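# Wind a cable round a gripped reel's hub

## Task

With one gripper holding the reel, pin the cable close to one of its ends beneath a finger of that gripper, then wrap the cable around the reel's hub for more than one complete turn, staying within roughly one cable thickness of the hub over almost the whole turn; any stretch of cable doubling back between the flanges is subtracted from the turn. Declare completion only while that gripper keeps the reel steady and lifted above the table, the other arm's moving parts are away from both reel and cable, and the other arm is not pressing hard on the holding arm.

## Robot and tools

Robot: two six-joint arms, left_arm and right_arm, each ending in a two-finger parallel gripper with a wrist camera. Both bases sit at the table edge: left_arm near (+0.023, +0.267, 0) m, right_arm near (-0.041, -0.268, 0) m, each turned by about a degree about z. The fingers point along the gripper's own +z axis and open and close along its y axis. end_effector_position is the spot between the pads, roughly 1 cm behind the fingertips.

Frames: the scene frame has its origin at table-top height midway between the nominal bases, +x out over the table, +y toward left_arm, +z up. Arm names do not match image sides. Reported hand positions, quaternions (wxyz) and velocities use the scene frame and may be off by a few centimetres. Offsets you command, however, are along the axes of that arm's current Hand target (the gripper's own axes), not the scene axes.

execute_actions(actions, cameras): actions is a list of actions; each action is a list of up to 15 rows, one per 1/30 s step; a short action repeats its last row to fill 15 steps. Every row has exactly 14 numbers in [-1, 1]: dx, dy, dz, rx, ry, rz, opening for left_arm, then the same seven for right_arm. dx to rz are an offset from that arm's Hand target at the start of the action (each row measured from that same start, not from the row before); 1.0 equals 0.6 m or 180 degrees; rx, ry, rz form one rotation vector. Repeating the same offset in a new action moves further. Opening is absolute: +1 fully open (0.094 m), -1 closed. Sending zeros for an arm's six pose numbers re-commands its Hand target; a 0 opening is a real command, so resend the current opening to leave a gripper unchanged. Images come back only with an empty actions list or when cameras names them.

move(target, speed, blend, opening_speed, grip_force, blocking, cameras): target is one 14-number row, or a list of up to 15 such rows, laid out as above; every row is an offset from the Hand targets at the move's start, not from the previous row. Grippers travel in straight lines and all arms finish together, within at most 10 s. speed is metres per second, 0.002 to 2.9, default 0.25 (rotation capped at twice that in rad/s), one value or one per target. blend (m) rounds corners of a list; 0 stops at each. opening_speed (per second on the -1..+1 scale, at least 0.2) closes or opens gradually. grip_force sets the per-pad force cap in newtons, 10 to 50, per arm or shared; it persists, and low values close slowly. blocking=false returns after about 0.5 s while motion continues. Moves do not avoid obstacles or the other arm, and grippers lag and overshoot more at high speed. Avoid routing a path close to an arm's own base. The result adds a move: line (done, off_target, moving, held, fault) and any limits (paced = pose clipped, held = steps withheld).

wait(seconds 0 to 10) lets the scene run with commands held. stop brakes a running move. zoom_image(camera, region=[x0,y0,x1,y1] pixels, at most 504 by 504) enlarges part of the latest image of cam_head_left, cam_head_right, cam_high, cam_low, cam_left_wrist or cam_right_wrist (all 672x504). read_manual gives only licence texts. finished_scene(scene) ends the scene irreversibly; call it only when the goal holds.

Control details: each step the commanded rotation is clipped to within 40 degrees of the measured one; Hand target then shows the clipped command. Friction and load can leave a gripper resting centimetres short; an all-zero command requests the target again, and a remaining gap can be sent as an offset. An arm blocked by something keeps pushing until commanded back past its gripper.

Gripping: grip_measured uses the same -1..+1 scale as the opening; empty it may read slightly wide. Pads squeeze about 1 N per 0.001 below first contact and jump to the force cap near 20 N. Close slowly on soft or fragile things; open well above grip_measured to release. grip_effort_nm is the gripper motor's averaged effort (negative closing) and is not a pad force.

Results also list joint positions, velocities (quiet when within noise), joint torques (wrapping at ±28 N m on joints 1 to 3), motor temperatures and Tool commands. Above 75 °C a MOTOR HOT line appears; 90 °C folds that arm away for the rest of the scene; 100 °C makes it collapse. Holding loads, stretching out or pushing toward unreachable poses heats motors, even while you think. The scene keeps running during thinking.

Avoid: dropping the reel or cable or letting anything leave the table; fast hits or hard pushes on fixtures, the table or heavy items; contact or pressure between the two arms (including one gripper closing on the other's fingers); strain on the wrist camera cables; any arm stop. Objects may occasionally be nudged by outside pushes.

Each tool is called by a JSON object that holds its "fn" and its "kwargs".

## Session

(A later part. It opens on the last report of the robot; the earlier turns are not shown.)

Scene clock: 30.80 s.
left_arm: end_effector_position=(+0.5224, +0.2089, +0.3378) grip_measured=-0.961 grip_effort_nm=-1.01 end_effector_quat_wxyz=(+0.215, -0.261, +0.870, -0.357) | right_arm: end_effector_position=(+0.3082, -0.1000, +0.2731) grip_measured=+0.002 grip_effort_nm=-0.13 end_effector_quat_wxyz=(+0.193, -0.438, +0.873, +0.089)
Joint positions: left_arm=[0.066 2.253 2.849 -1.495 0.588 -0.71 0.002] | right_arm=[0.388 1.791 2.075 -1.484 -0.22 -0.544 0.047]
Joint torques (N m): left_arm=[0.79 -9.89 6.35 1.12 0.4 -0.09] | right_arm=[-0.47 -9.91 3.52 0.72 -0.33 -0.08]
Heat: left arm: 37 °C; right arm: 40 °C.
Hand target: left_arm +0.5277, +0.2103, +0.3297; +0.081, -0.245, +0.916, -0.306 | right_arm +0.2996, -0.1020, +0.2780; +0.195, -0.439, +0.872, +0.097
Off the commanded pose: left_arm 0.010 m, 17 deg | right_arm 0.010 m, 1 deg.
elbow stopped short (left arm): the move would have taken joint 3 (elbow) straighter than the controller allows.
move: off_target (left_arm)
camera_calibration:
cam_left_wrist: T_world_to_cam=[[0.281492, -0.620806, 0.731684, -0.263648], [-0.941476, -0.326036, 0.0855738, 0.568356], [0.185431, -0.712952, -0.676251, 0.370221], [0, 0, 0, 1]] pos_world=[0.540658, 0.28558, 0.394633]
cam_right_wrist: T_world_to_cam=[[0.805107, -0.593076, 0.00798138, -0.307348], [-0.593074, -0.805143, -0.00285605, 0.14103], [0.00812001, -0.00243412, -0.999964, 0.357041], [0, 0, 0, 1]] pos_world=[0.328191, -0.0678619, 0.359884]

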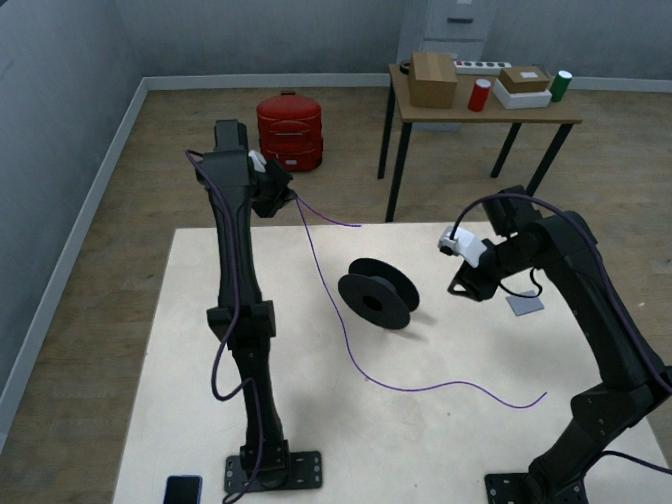

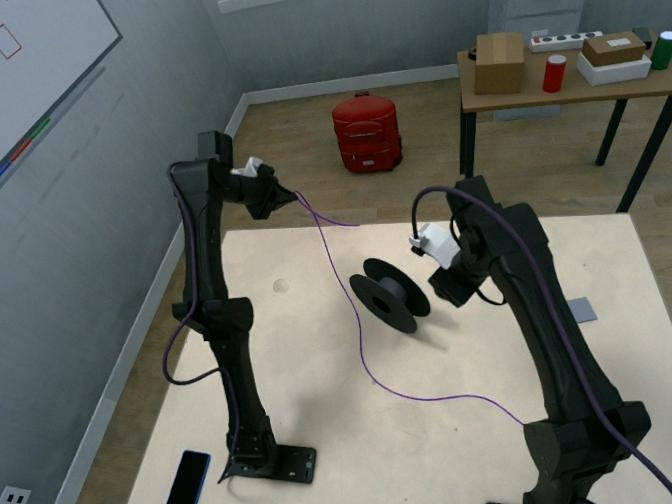

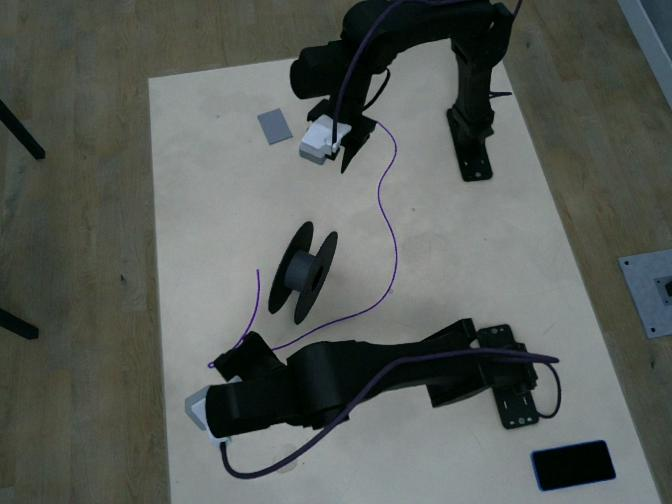

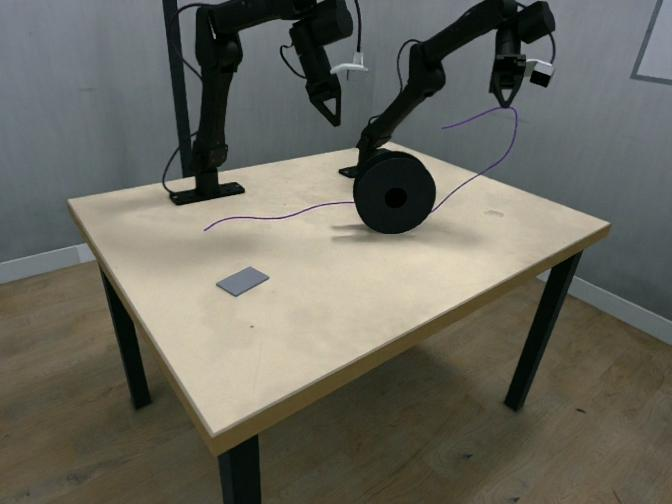

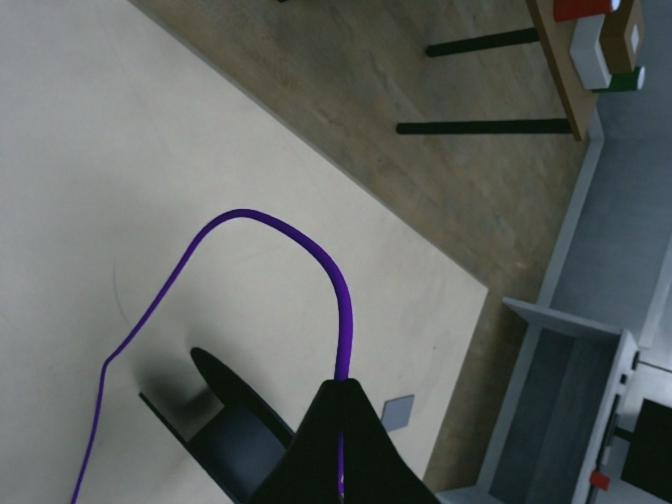

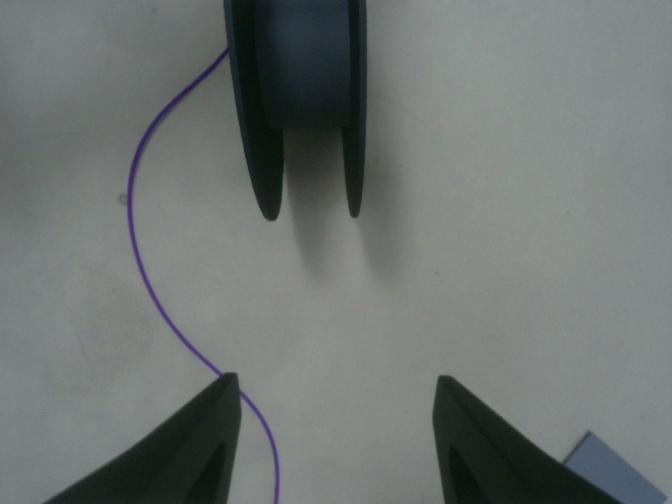

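{"fn": "move", "kwargs": {"target": [0.138,0.013,0.115,0,0,0,-1,0,0,0,0,0,0,0], "cameras": ["all"]}}

Scene clock: 32.50 s.
left_arm: end_effector_position=(+0.4797, +0.1357, +0.2646) grip_measured=-0.961 grip_effort_nm=-1.02 end_effector_quat_wxyz=(+0.079, -0.241, +0.917, -0.308) | right_arm: end_effector_position=(+0.3082, -0.1000, +0.2731) grip_measured=+0.002 grip_effort_nm=-0.13 end_effector_quat_wxyz=(+0.193, -0.438, +0.873, +0.089)
Joint positions: left_arm=[-0.109 2.143 2.456 -1.48 0.521 -0.715 0.002] | right_arm=[0.388 1.791 2.075 -1.484 -0.22 -0.544 0.047]
Joint torques (N m): left_arm=[0.24 -14.57 4.3 0.74 0.17 -0.07] | right_arm=[-0.46 -9.91 3.54 0.73 -0.32 -0.08]
Heat: left arm: 37 °C; right arm: 40 °C.
Hand target: left_arm +0.4734, +0.1385, +0.2701; +0.081, -0.245, +0.916, -0.306 | right_arm +0.2996, -0.1020, +0.2780; +0.195, -0.439, +0.872, +0.097
Off the commanded pose: left_arm 0.009 m, 1 deg | right_arm 0.010 m, 1 deg.
move: done
camera_calibration:
cam_left_wrist: T_world_to_cam=[[0.372898, -0.703542, 0.604959, -0.242596], [-0.922444, -0.210668, 0.323598, 0.422748], [-0.100219, -0.67871, -0.727536, 0.422361], [0, 0, 0, 1]] pos_world=[0.522754, 0.205044, 0.317243]
cam_right_wrist: T_world_to_cam=[[0.805107, -0.593076, 0.00798138, -0.307348], [-0.593074, -0.805143, -0.00285605, 0.14103], [0.00812001, -0.00243412, -0.999964, 0.357041], [0, 0, 0, 1]] pos_world=[0.328191, -0.0678619, 0.359884]

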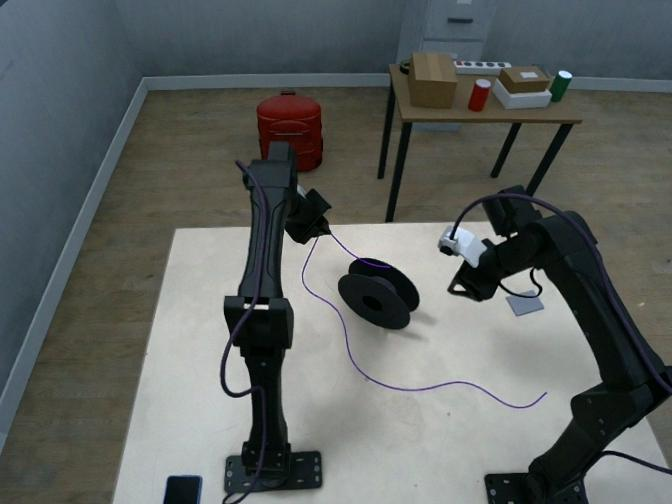

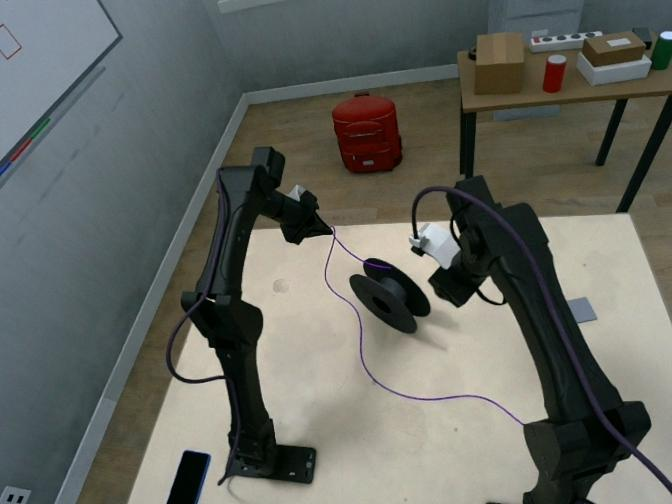

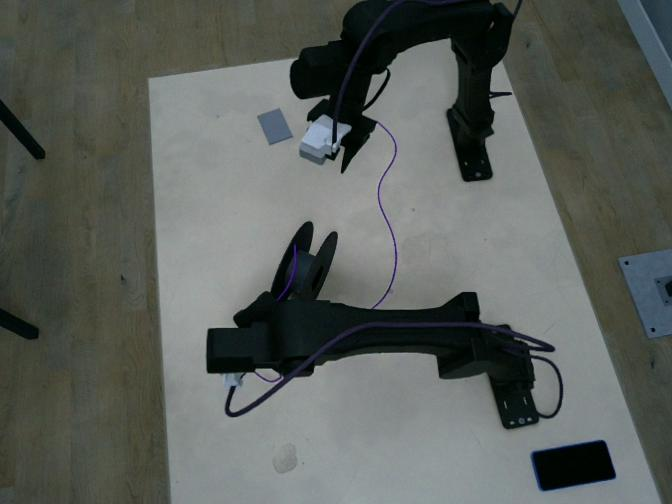

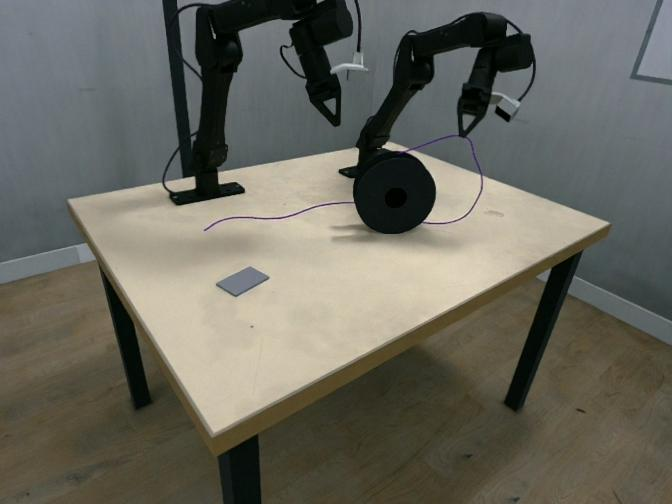

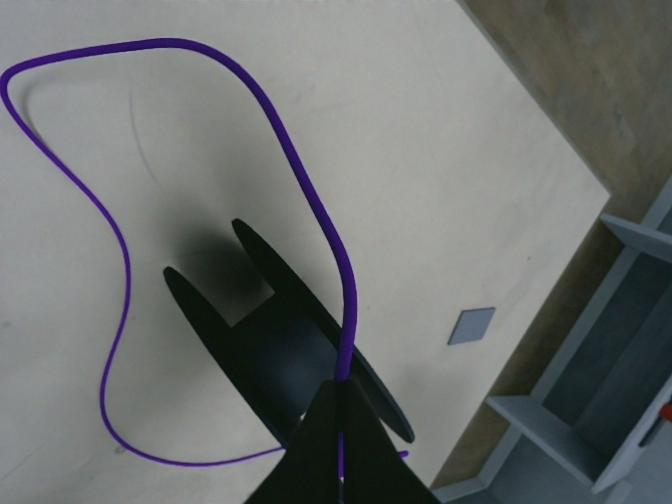

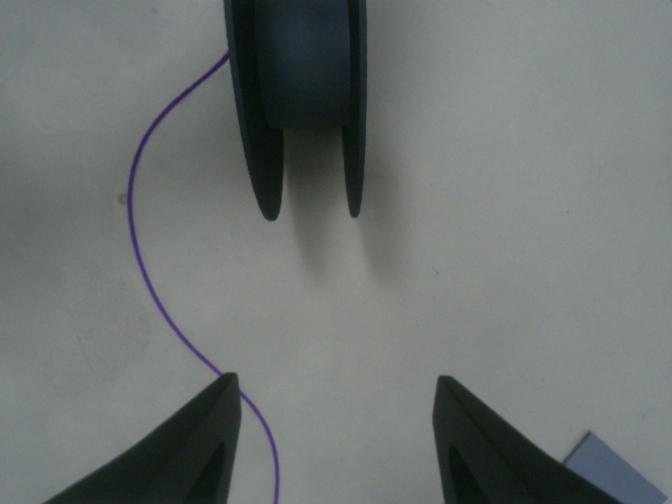

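{"fn": "move", "kwargs": {"target": [[0.013,0.0245,-0.018,0,0,0,-1,0,0,0,0,0,0,0],[0.06,0.057,0.062,0,0,0,-1,0,0,0,0,0,0,0]], "speed": 0.15, "cameras": ["all"]}}

{"fn": "zoom_image", "kwargs": {"camera": "cam_head_right", "region": [310, 220, 450, 350]}}

{"fn": "zoom_image", "kwargs": {"camera": "cam_high", "region": [230, 190, 360, 340]}}

Scene clock: 34.90 s.
left_arm: end_effector_position=(+0.4466, +0.1232, +0.2166) grip_measured=-0.961 grip_effort_nm=-1.02 end_effector_quat_wxyz=(+0.081, -0.243, +0.916, -0.309) | right_arm: end_effector_position=(+0.3082, -0.1000, +0.2731) grip_measured=+0.002 grip_effort_nm=-0.13 end_effector_quat_wxyz=(+0.193, -0.438, +0.873, +0.089)
Joint positions: left_arm=[-0.151 1.867 1.839 -1.113 0.503 -0.762 0.002] | right_arm=[0.388 1.791 2.075 -1.484 -0.22 -0.544 0.047]
Joint torques (N m): left_arm=[-0.16 -12.86 4.9 0.74 0.14 -0.09] | right_arm=[-0.5 -9.89 3.51 0.72 -0.32 -0.08]
Heat: left arm: 38 °C; right arm: 40 °C.
Hand target: left_arm +0.4396, +0.1247, +0.2197; +0.081, -0.245, +0.916, -0.306 | right_arm +0.2996, -0.1020, +0.2780; +0.195, -0.439, +0.872, +0.097
Off the commanded pose: left_arm 0.008 m, 0 deg | right_arm 0.010 m, 1 deg.
move: done
camera_calibration:
cam_left_wrist: T_world_to_cam=[[0.373806, -0.701779, 0.606445, -0.21087], [-0.922482, -0.213333, 0.321739, 0.405933], [-0.096415, -0.679703, -0.727123, 0.374031], [0, 0, 0, 1]] pos_world=[0.489352, 0.192845, 0.269243]
cam_right_wrist: T_world_to_cam=[[0.805107, -0.593076, 0.00798138, -0.307348], [-0.593074, -0.805143, -0.00285605, 0.14103], [0.00812001, -0.00243412, -0.999964, 0.357041], [0, 0, 0, 1]] pos_world=[0.328191, -0.0678619, 0.359884]

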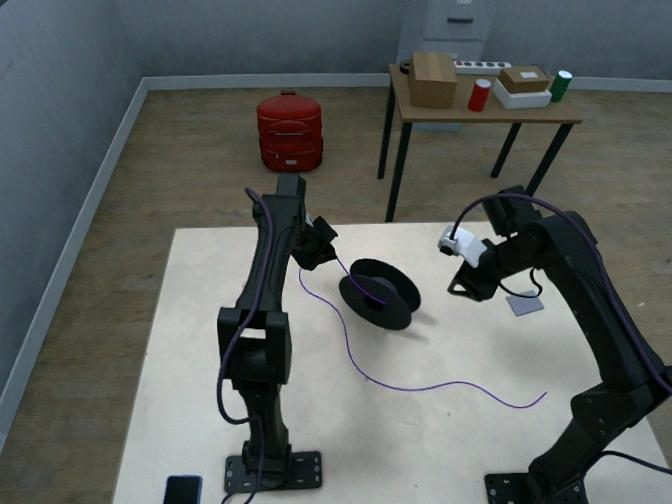

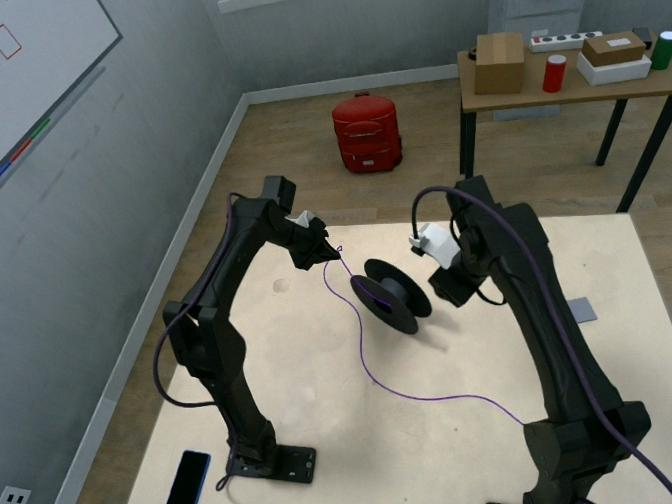

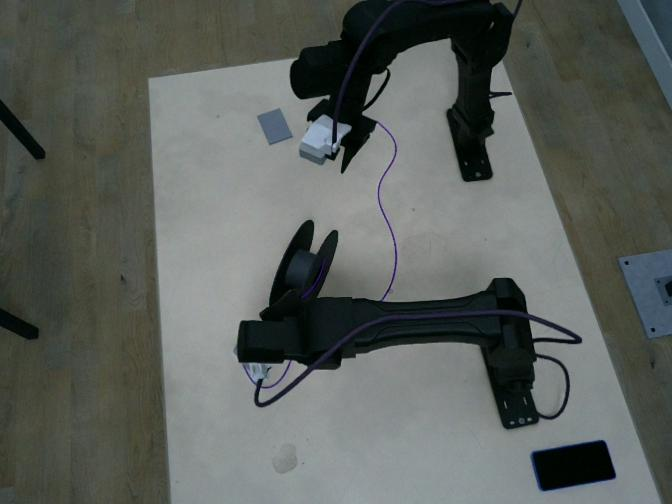

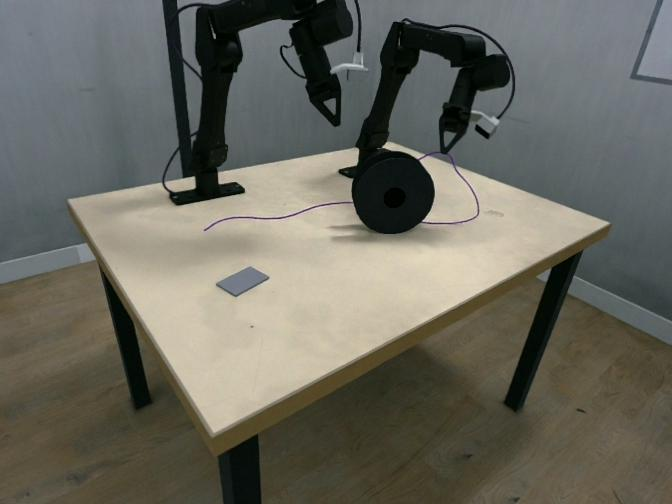

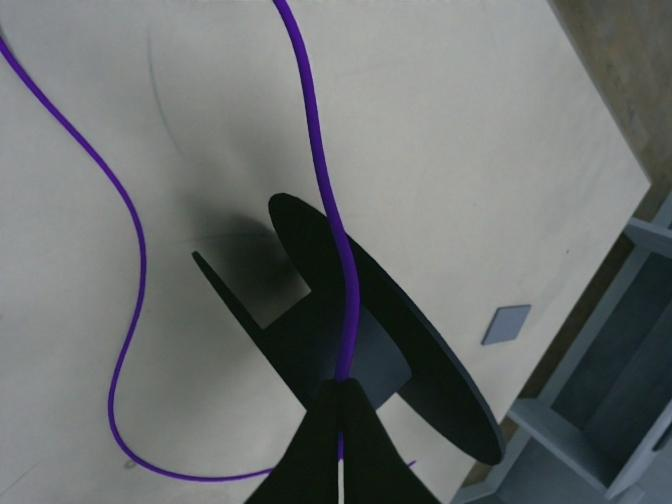

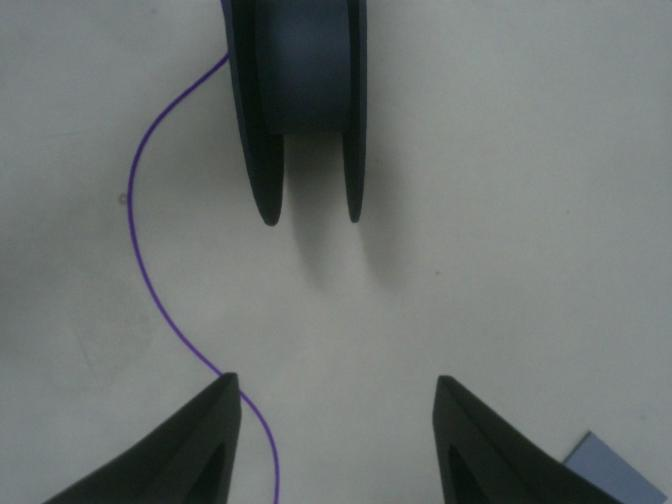

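Scaled by 3.600 from the camera's 672x504 image, which has a finer 960x720 frame.

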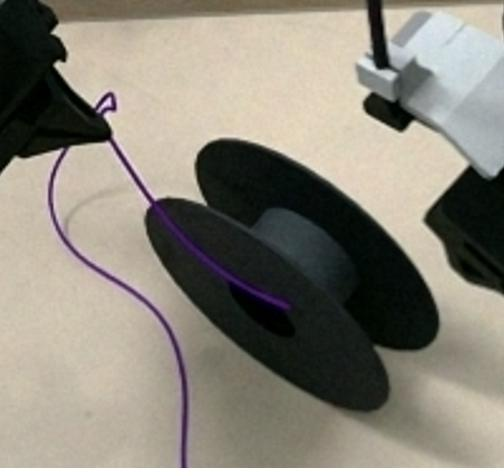

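Scaled by 3.360 from the camera's 672x504 image, which has a finer 960x720 frame.

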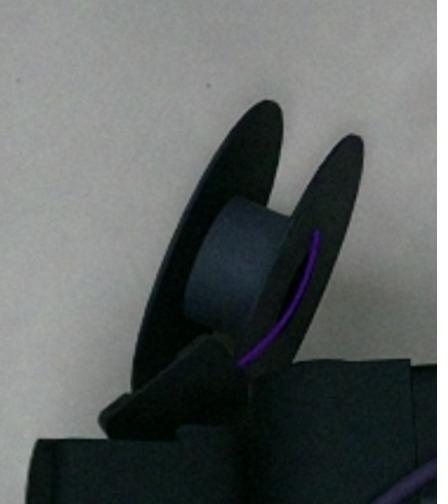

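{"fn": "move", "kwargs": {"target": [[-0.047,-0.0325,-0.08,0,0,0,-1,0,0,0,0,0,0,0],[-0.06,-0.057,-0.062,0,0,0,-1,0,0,0,0,0,0,0],[-0.013,-0.0245,0.018,0,0,0,-1,0,0,0,0,0,0,0]], "speed": 0.15, "cameras": ["all"]}}

{"fn": "zoom_image", "kwargs": {"camera": "cam_head_right", "region": [310, 220, 450, 350]}}

{"fn": "zoom_image", "kwargs": {"camera": "cam_high", "region": [230, 190, 360, 340]}}

Scene clock: 38.57 s.
left_arm: end_effector_position=(+0.4621, +0.1110, +0.2176) grip_measured=-0.961 grip_effort_nm=-1.02 end_effector_quat_wxyz=(+0.082, -0.242, +0.916, -0.309) | right_arm: end_effector_position=(+0.3082, -0.1000, +0.2731) grip_measured=+0.002 grip_effort_nm=-0.13 end_effector_quat_wxyz=(+0.193, -0.438, +0.873, +0.089)
Joint positions: left_arm=[-0.176 1.936 1.934 -1.124 0.493 -0.788 0.002] | right_arm=[0.388 1.791 2.075 -1.484 -0.22 -0.544 0.047]
Joint torques (N m): left_arm=[-0.13 -13.35 4.81 0.81 0.16 -0.06] | right_arm=[-0.5 -9.92 3.51 0.72 -0.32 -0.08]
Heat: left arm: 38 °C; right arm: 39 °C.
Hand target: left_arm +0.4554, +0.1128, +0.2200; +0.081, -0.245, +0.916, -0.306 | right_arm +0.2996, -0.1020, +0.2780; +0.195, -0.439, +0.872, +0.097
Off the commanded pose: left_arm 0.007 m, 1 deg | right_arm 0.010 m, 1 deg.
move: done
camera_calibration:
cam_left_wrist: T_world_to_cam=[[0.371948, -0.701608, 0.607783, -0.225309], [-0.923377, -0.212629, 0.319631, 0.418075], [-0.0950235, -0.6801, -0.726935, 0.367342], [0, 0, 0, 1]] pos_world=[0.504751, 0.180645, 0.270344]
cam_right_wrist: T_world_to_cam=[[0.805107, -0.593076, 0.00798138, -0.307348], [-0.593074, -0.805143, -0.00285605, 0.14103], [0.00812001, -0.00243412, -0.999964, 0.357041], [0, 0, 0, 1]] pos_world=[0.328191, -0.0678619, 0.359884]

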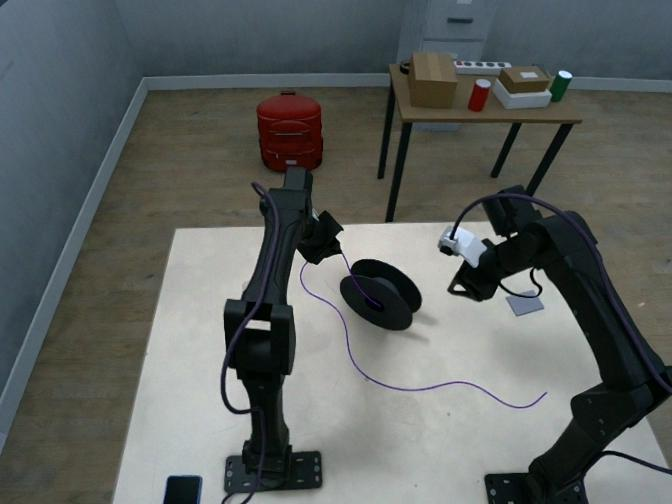

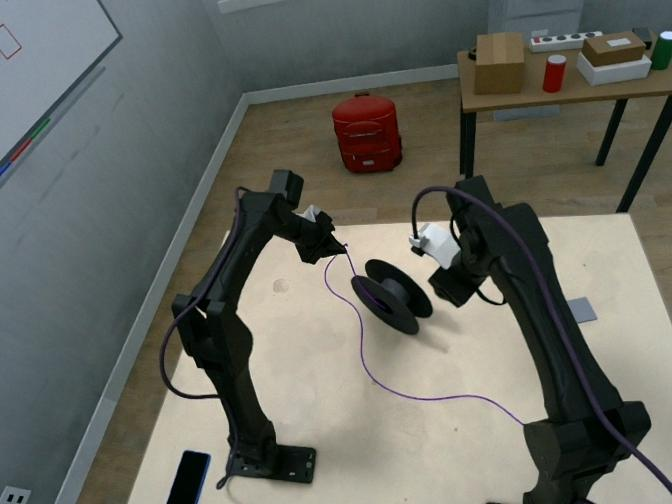

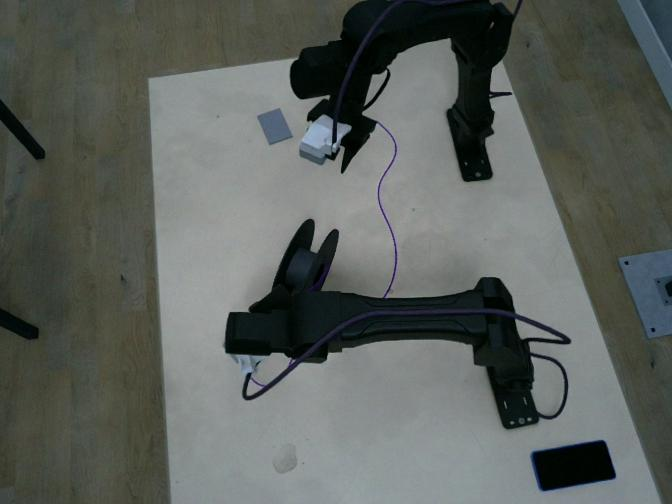

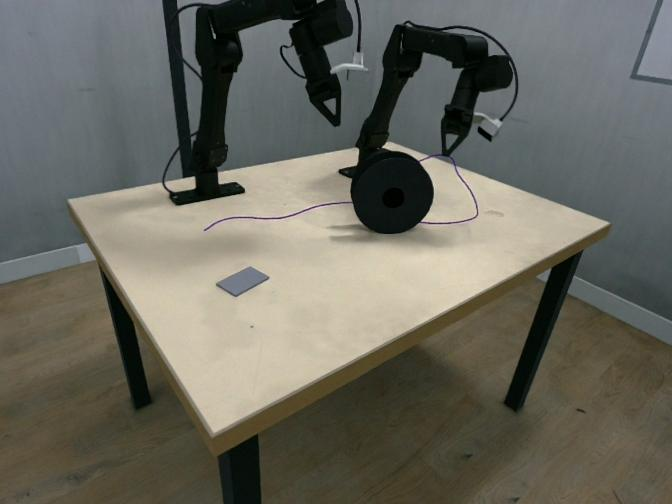

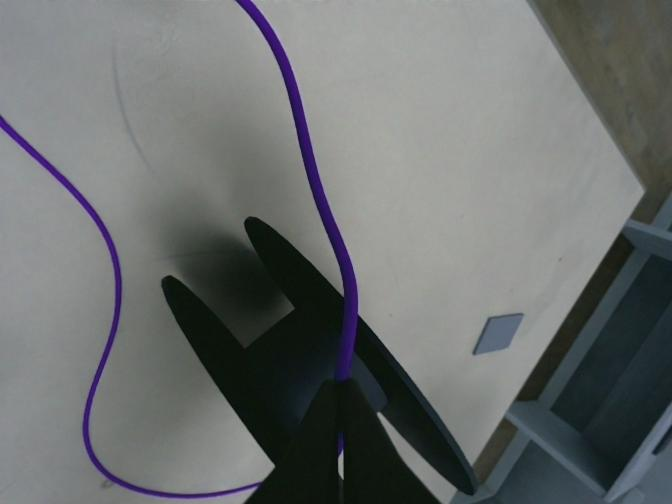

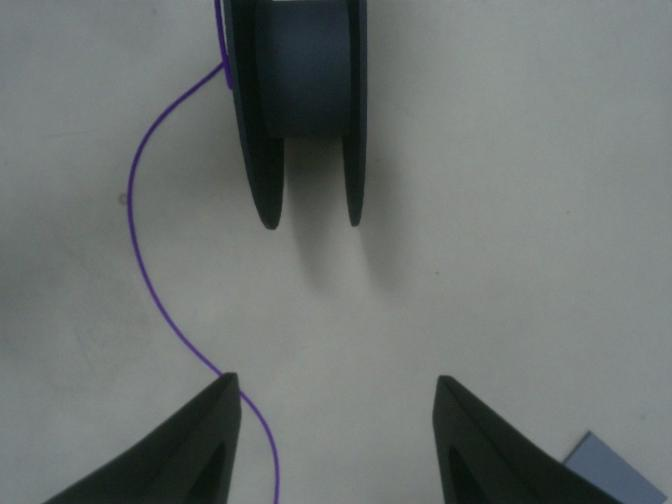

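Scaled by 3.600 from the camera's 672x504 image, which has a finer 960x720 frame.

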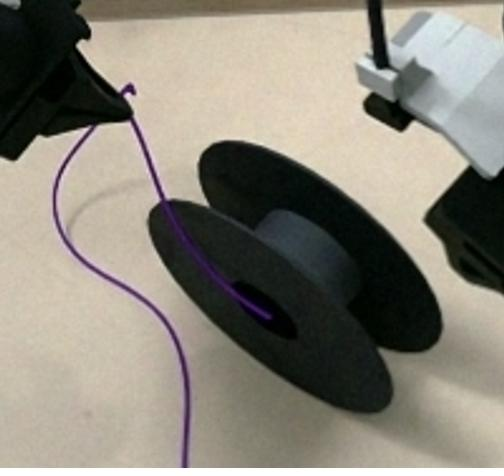

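Scaled by 3.360 from the camera's 672x504 image, which has a finer 960x720 frame.

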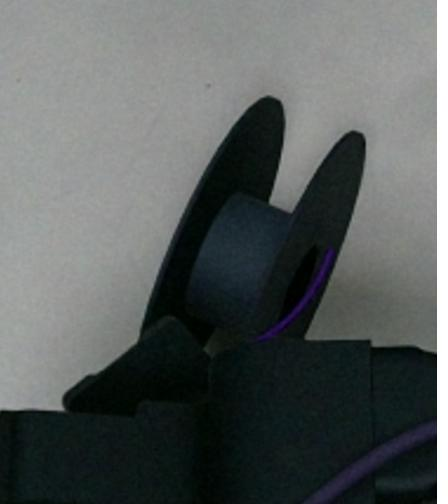

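{"fn": "move", "kwargs": {"target": [[0,-0.1,-0.133,0,0,0,-1,0,0,0,0,0,0,0],[-0.008,-0.095,-0.083,0,0,0,-1,0,0,0,0,0,0,0]], "cameras": ["cam_head_left","cam_head_right","cam_high","cam_left_wrist"]}}

{"fn": "zoom_image", "kwargs": {"camera": "cam_head_right", "region": [310, 190, 450, 350]}}

{"fn": "zoom_image", "kwargs": {"camera": "cam_head_left", "region": [310, 190, 450, 350]}}

{"fn": "zoom_image", "kwargs": {"camera": "cam_high", "region": [230, 190, 360, 340]}}

Scene clock: 40.47 s.
left_arm: end_effector_position=(+0.4769, +0.1013, +0.3040) grip_measured=-0.961 grip_effort_nm=-1.02 end_effector_quat_wxyz=(+0.112, -0.239, +0.908, -0.325) | right_arm: end_effector_position=(+0.3082, -0.1000, +0.2731) grip_measured=+0.002 grip_effort_nm=-0.13 end_effector_quat_wxyz=(+0.193, -0.438, +0.873, +0.089)
Joint positions: left_arm=[-0.195 2.175 2.656 -1.522 0.483 -0.824 0.002] | right_arm=[0.388 1.791 2.075 -1.484 -0.22 -0.544 0.047]
Joint torques (N m): left_arm=[-0.5 -10.89 6.58 0.4 0.13 -0.02] | right_arm=[-0.49 -9.91 3.51 0.71 -0.32 -0.08]
Heat: left arm: 38 °C; right arm: 39 °C.
Hand target: left_arm +0.4676, +0.1018, +0.2940; +0.081, -0.245, +0.916, -0.306 | right_arm +0.2996, -0.1020, +0.2780; +0.195, -0.439, +0.872, +0.097
Off the commanded pose: left_arm 0.014 m, 4 deg | right_arm 0.010 m, 1 deg.
joint sent to its limit (left arm) — joint 4 (wrist pitch), lower limit. The joint targets still meet the commanded pose.
move: off_target (left_arm)
camera_calibration:
cam_left_wrist: T_world_to_cam=[[0.339428, -0.68566, 0.64394, -0.287251], [-0.939917, -0.220543, 0.260609, 0.428735], [-0.0366722, -0.693708, -0.719322, 0.396075], [0, 0, 0, 1]] pos_world=[0.515001, 0.172359, 0.358146]
Images, in order (width x height): cam_head_left 672x504, cam_head_right 672x504, cam_high 672x504, cam_left_wrist 672x504.

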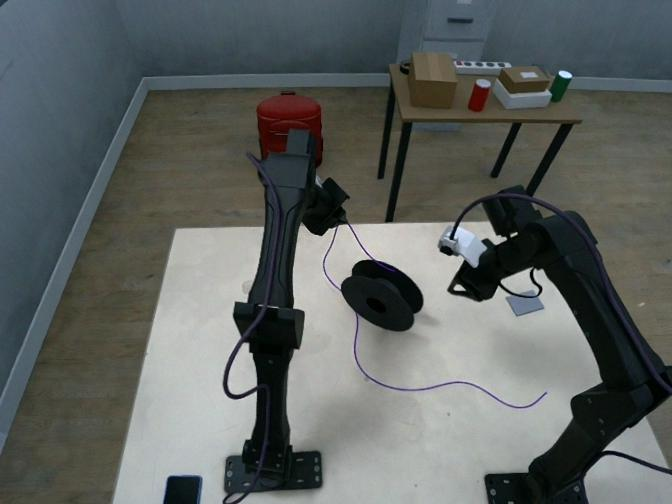

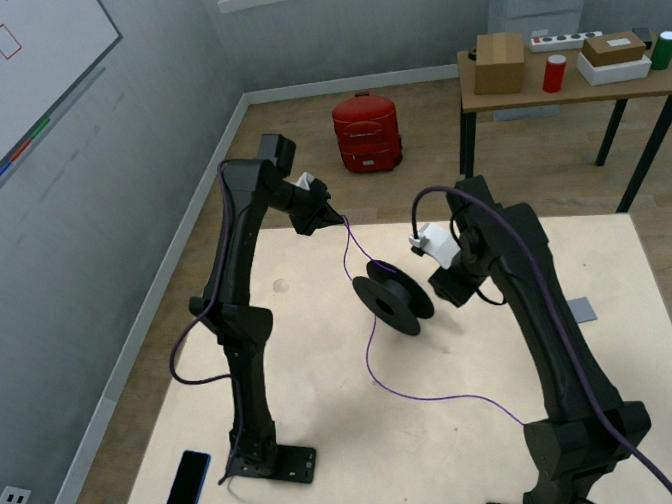

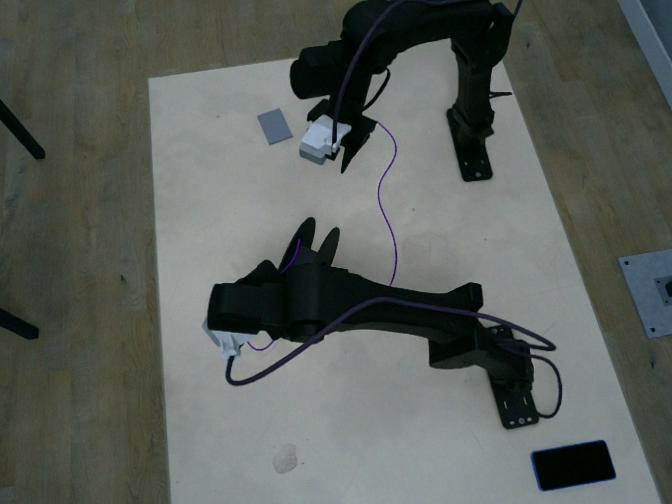

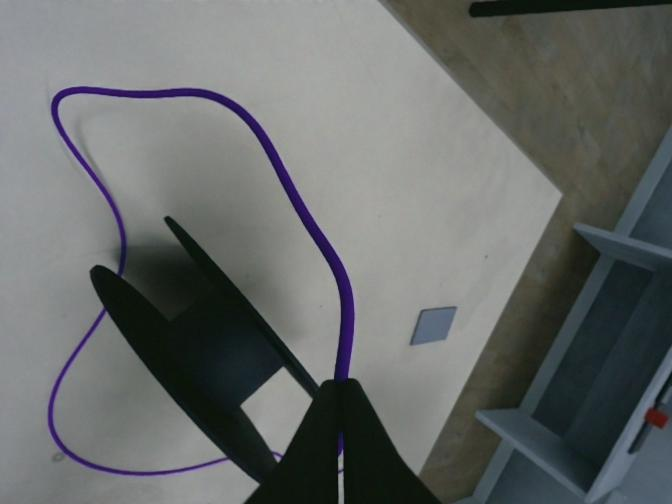

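Scaled by 3.150 from the camera's 672x504 image, which has a finer 960x720 frame.

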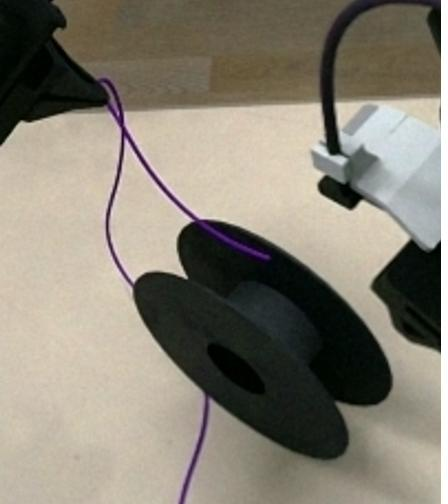

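Scaled by 3.150 from the camera's 672x504 image, which has a finer 960x720 frame.

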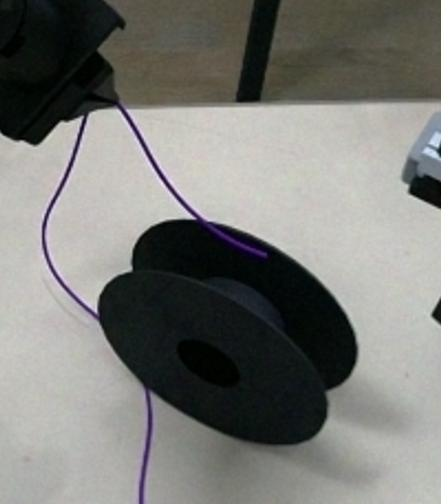

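Scaled by 3.360 from the camera's 672x504 image, which has a finer 960x720 frame.

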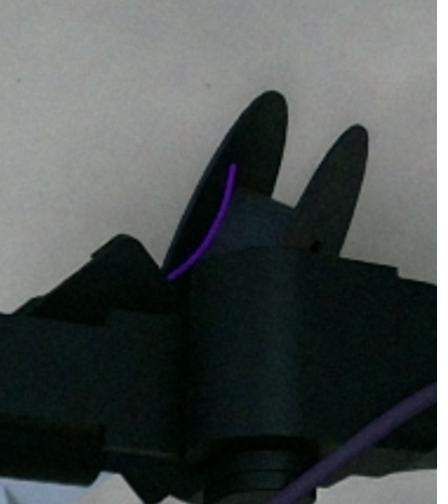

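{"fn": "move", "kwargs": {"target": [0.03,0.055,0.095,0,0,0,-1,0,0,0,0,0,0,0], "speed": 0.15, "cameras": ["cam_head_left","cam_head_right","cam_high","cam_right_wrist"]}}

{"fn": "zoom_image", "kwargs": {"camera": "cam_head_right", "region": [310, 190, 450, 350]}}

{"fn": "zoom_image", "kwargs": {"camera": "cam_high", "region": [230, 190, 360, 340]}}

{"fn": "zoom_image", "kwargs": {"camera": "cam_head_left", "region": [310, 190, 450, 350]}}

Scene clock: 42.07 s.
left_arm: end_effector_position=(+0.4633, +0.0850, +0.2254) grip_measured=-0.961 grip_effort_nm=-1.01 end_effector_quat_wxyz=(+0.081, -0.244, +0.916, -0.309) | right_arm: end_effector_position=(+0.3082, -0.1000, +0.2731) grip_measured=+0.002 grip_effort_nm=-0.13 end_effector_quat_wxyz=(+0.193, -0.438, +0.873, +0.089)
Joint positions: left_arm=[-0.241 1.963 2 -1.133 0.463 -0.857 0.002] | right_arm=[0.388 1.791 2.075 -1.484 -0.22 -0.544 0.047]
Joint torques (N m): left_arm=[-0.46 -13.78 4.77 0.85 0.12 -0.09] | right_arm=[-0.49 -9.89 3.51 0.73 -0.32 -0.08]
Heat: left arm: 38 °C; right arm: 39 °C.
Hand target: left_arm +0.4558, +0.0860, +0.2286; +0.081, -0.245, +0.916, -0.306 | right_arm +0.2996, -0.1020, +0.2780; +0.195, -0.439, +0.872, +0.097
Off the commanded pose: left_arm 0.008 m, 0 deg | right_arm 0.010 m, 1 deg.
move: done
camera_calibration:
cam_right_wrist: T_world_to_cam=[[0.805107, -0.593076, 0.00798138, -0.307348], [-0.593074, -0.805143, -0.00285605, 0.14103], [0.00812001, -0.00243412, -0.999964, 0.357041], [0, 0, 0, 1]] pos_world=[0.328191, -0.0678619, 0.359884]
Images, in order (width x height): cam_head_left 672x504, cam_head_right 672x504, cam_high 672x504, cam_right_wrist 672x504.

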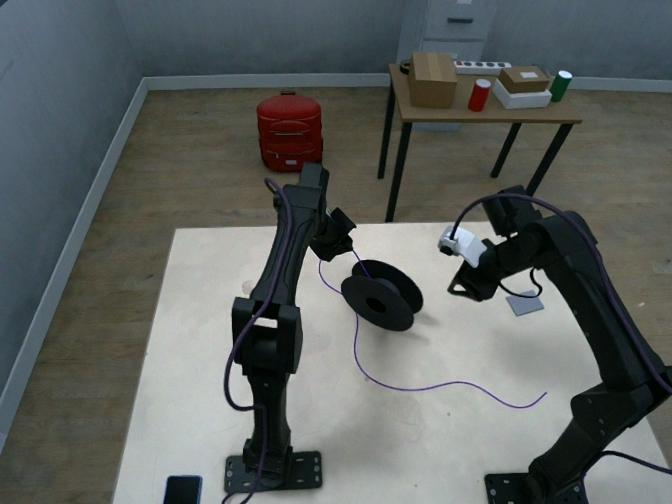

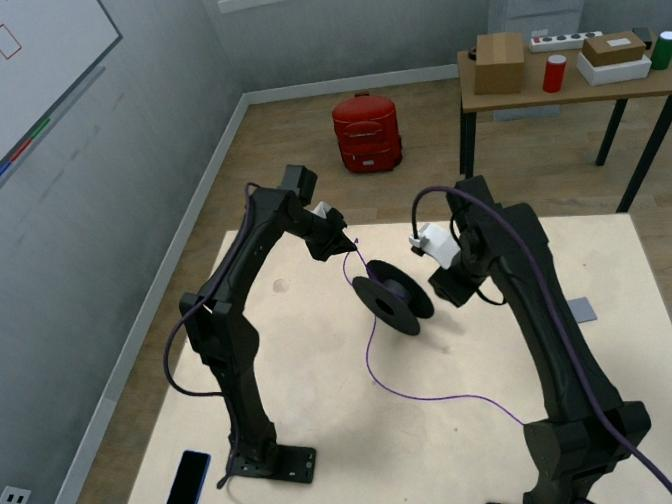

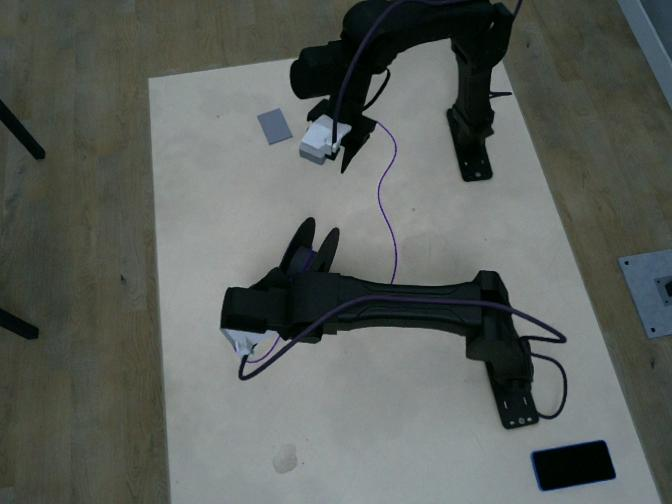

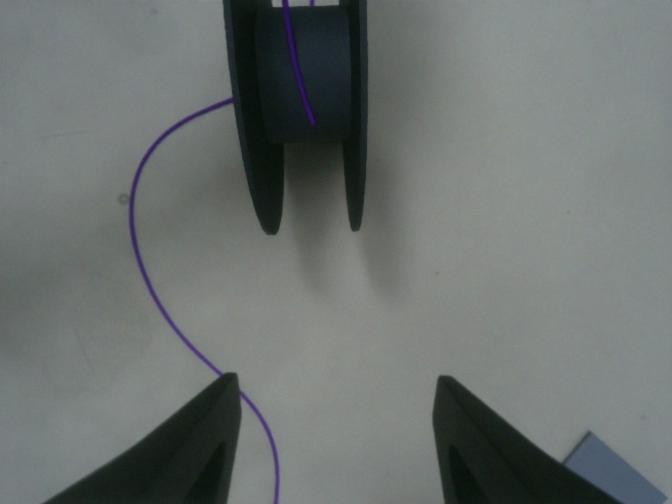

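Scaled by 3.150 from the camera's 672x504 image, which has a finer 960x720 frame.

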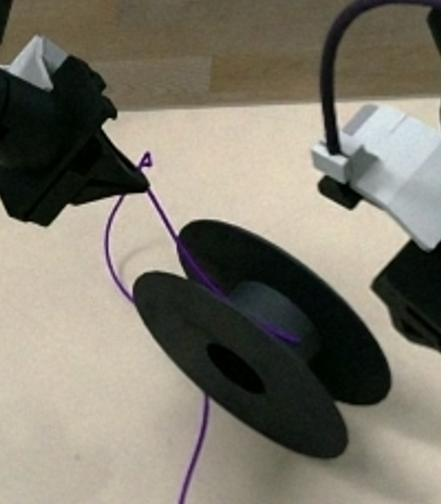

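Scaled by 3.360 from the camera's 672x504 image, which has a finer 960x720 frame.

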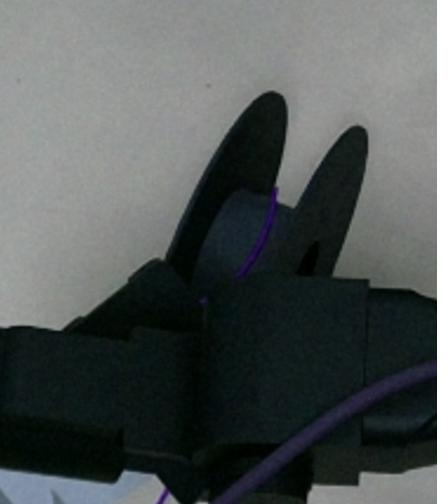

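Scaled by 3.150 from the camera's 672x504 image, which has a finer 960x720 frame.

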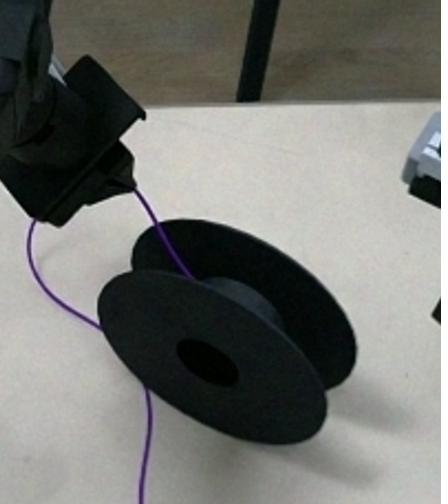

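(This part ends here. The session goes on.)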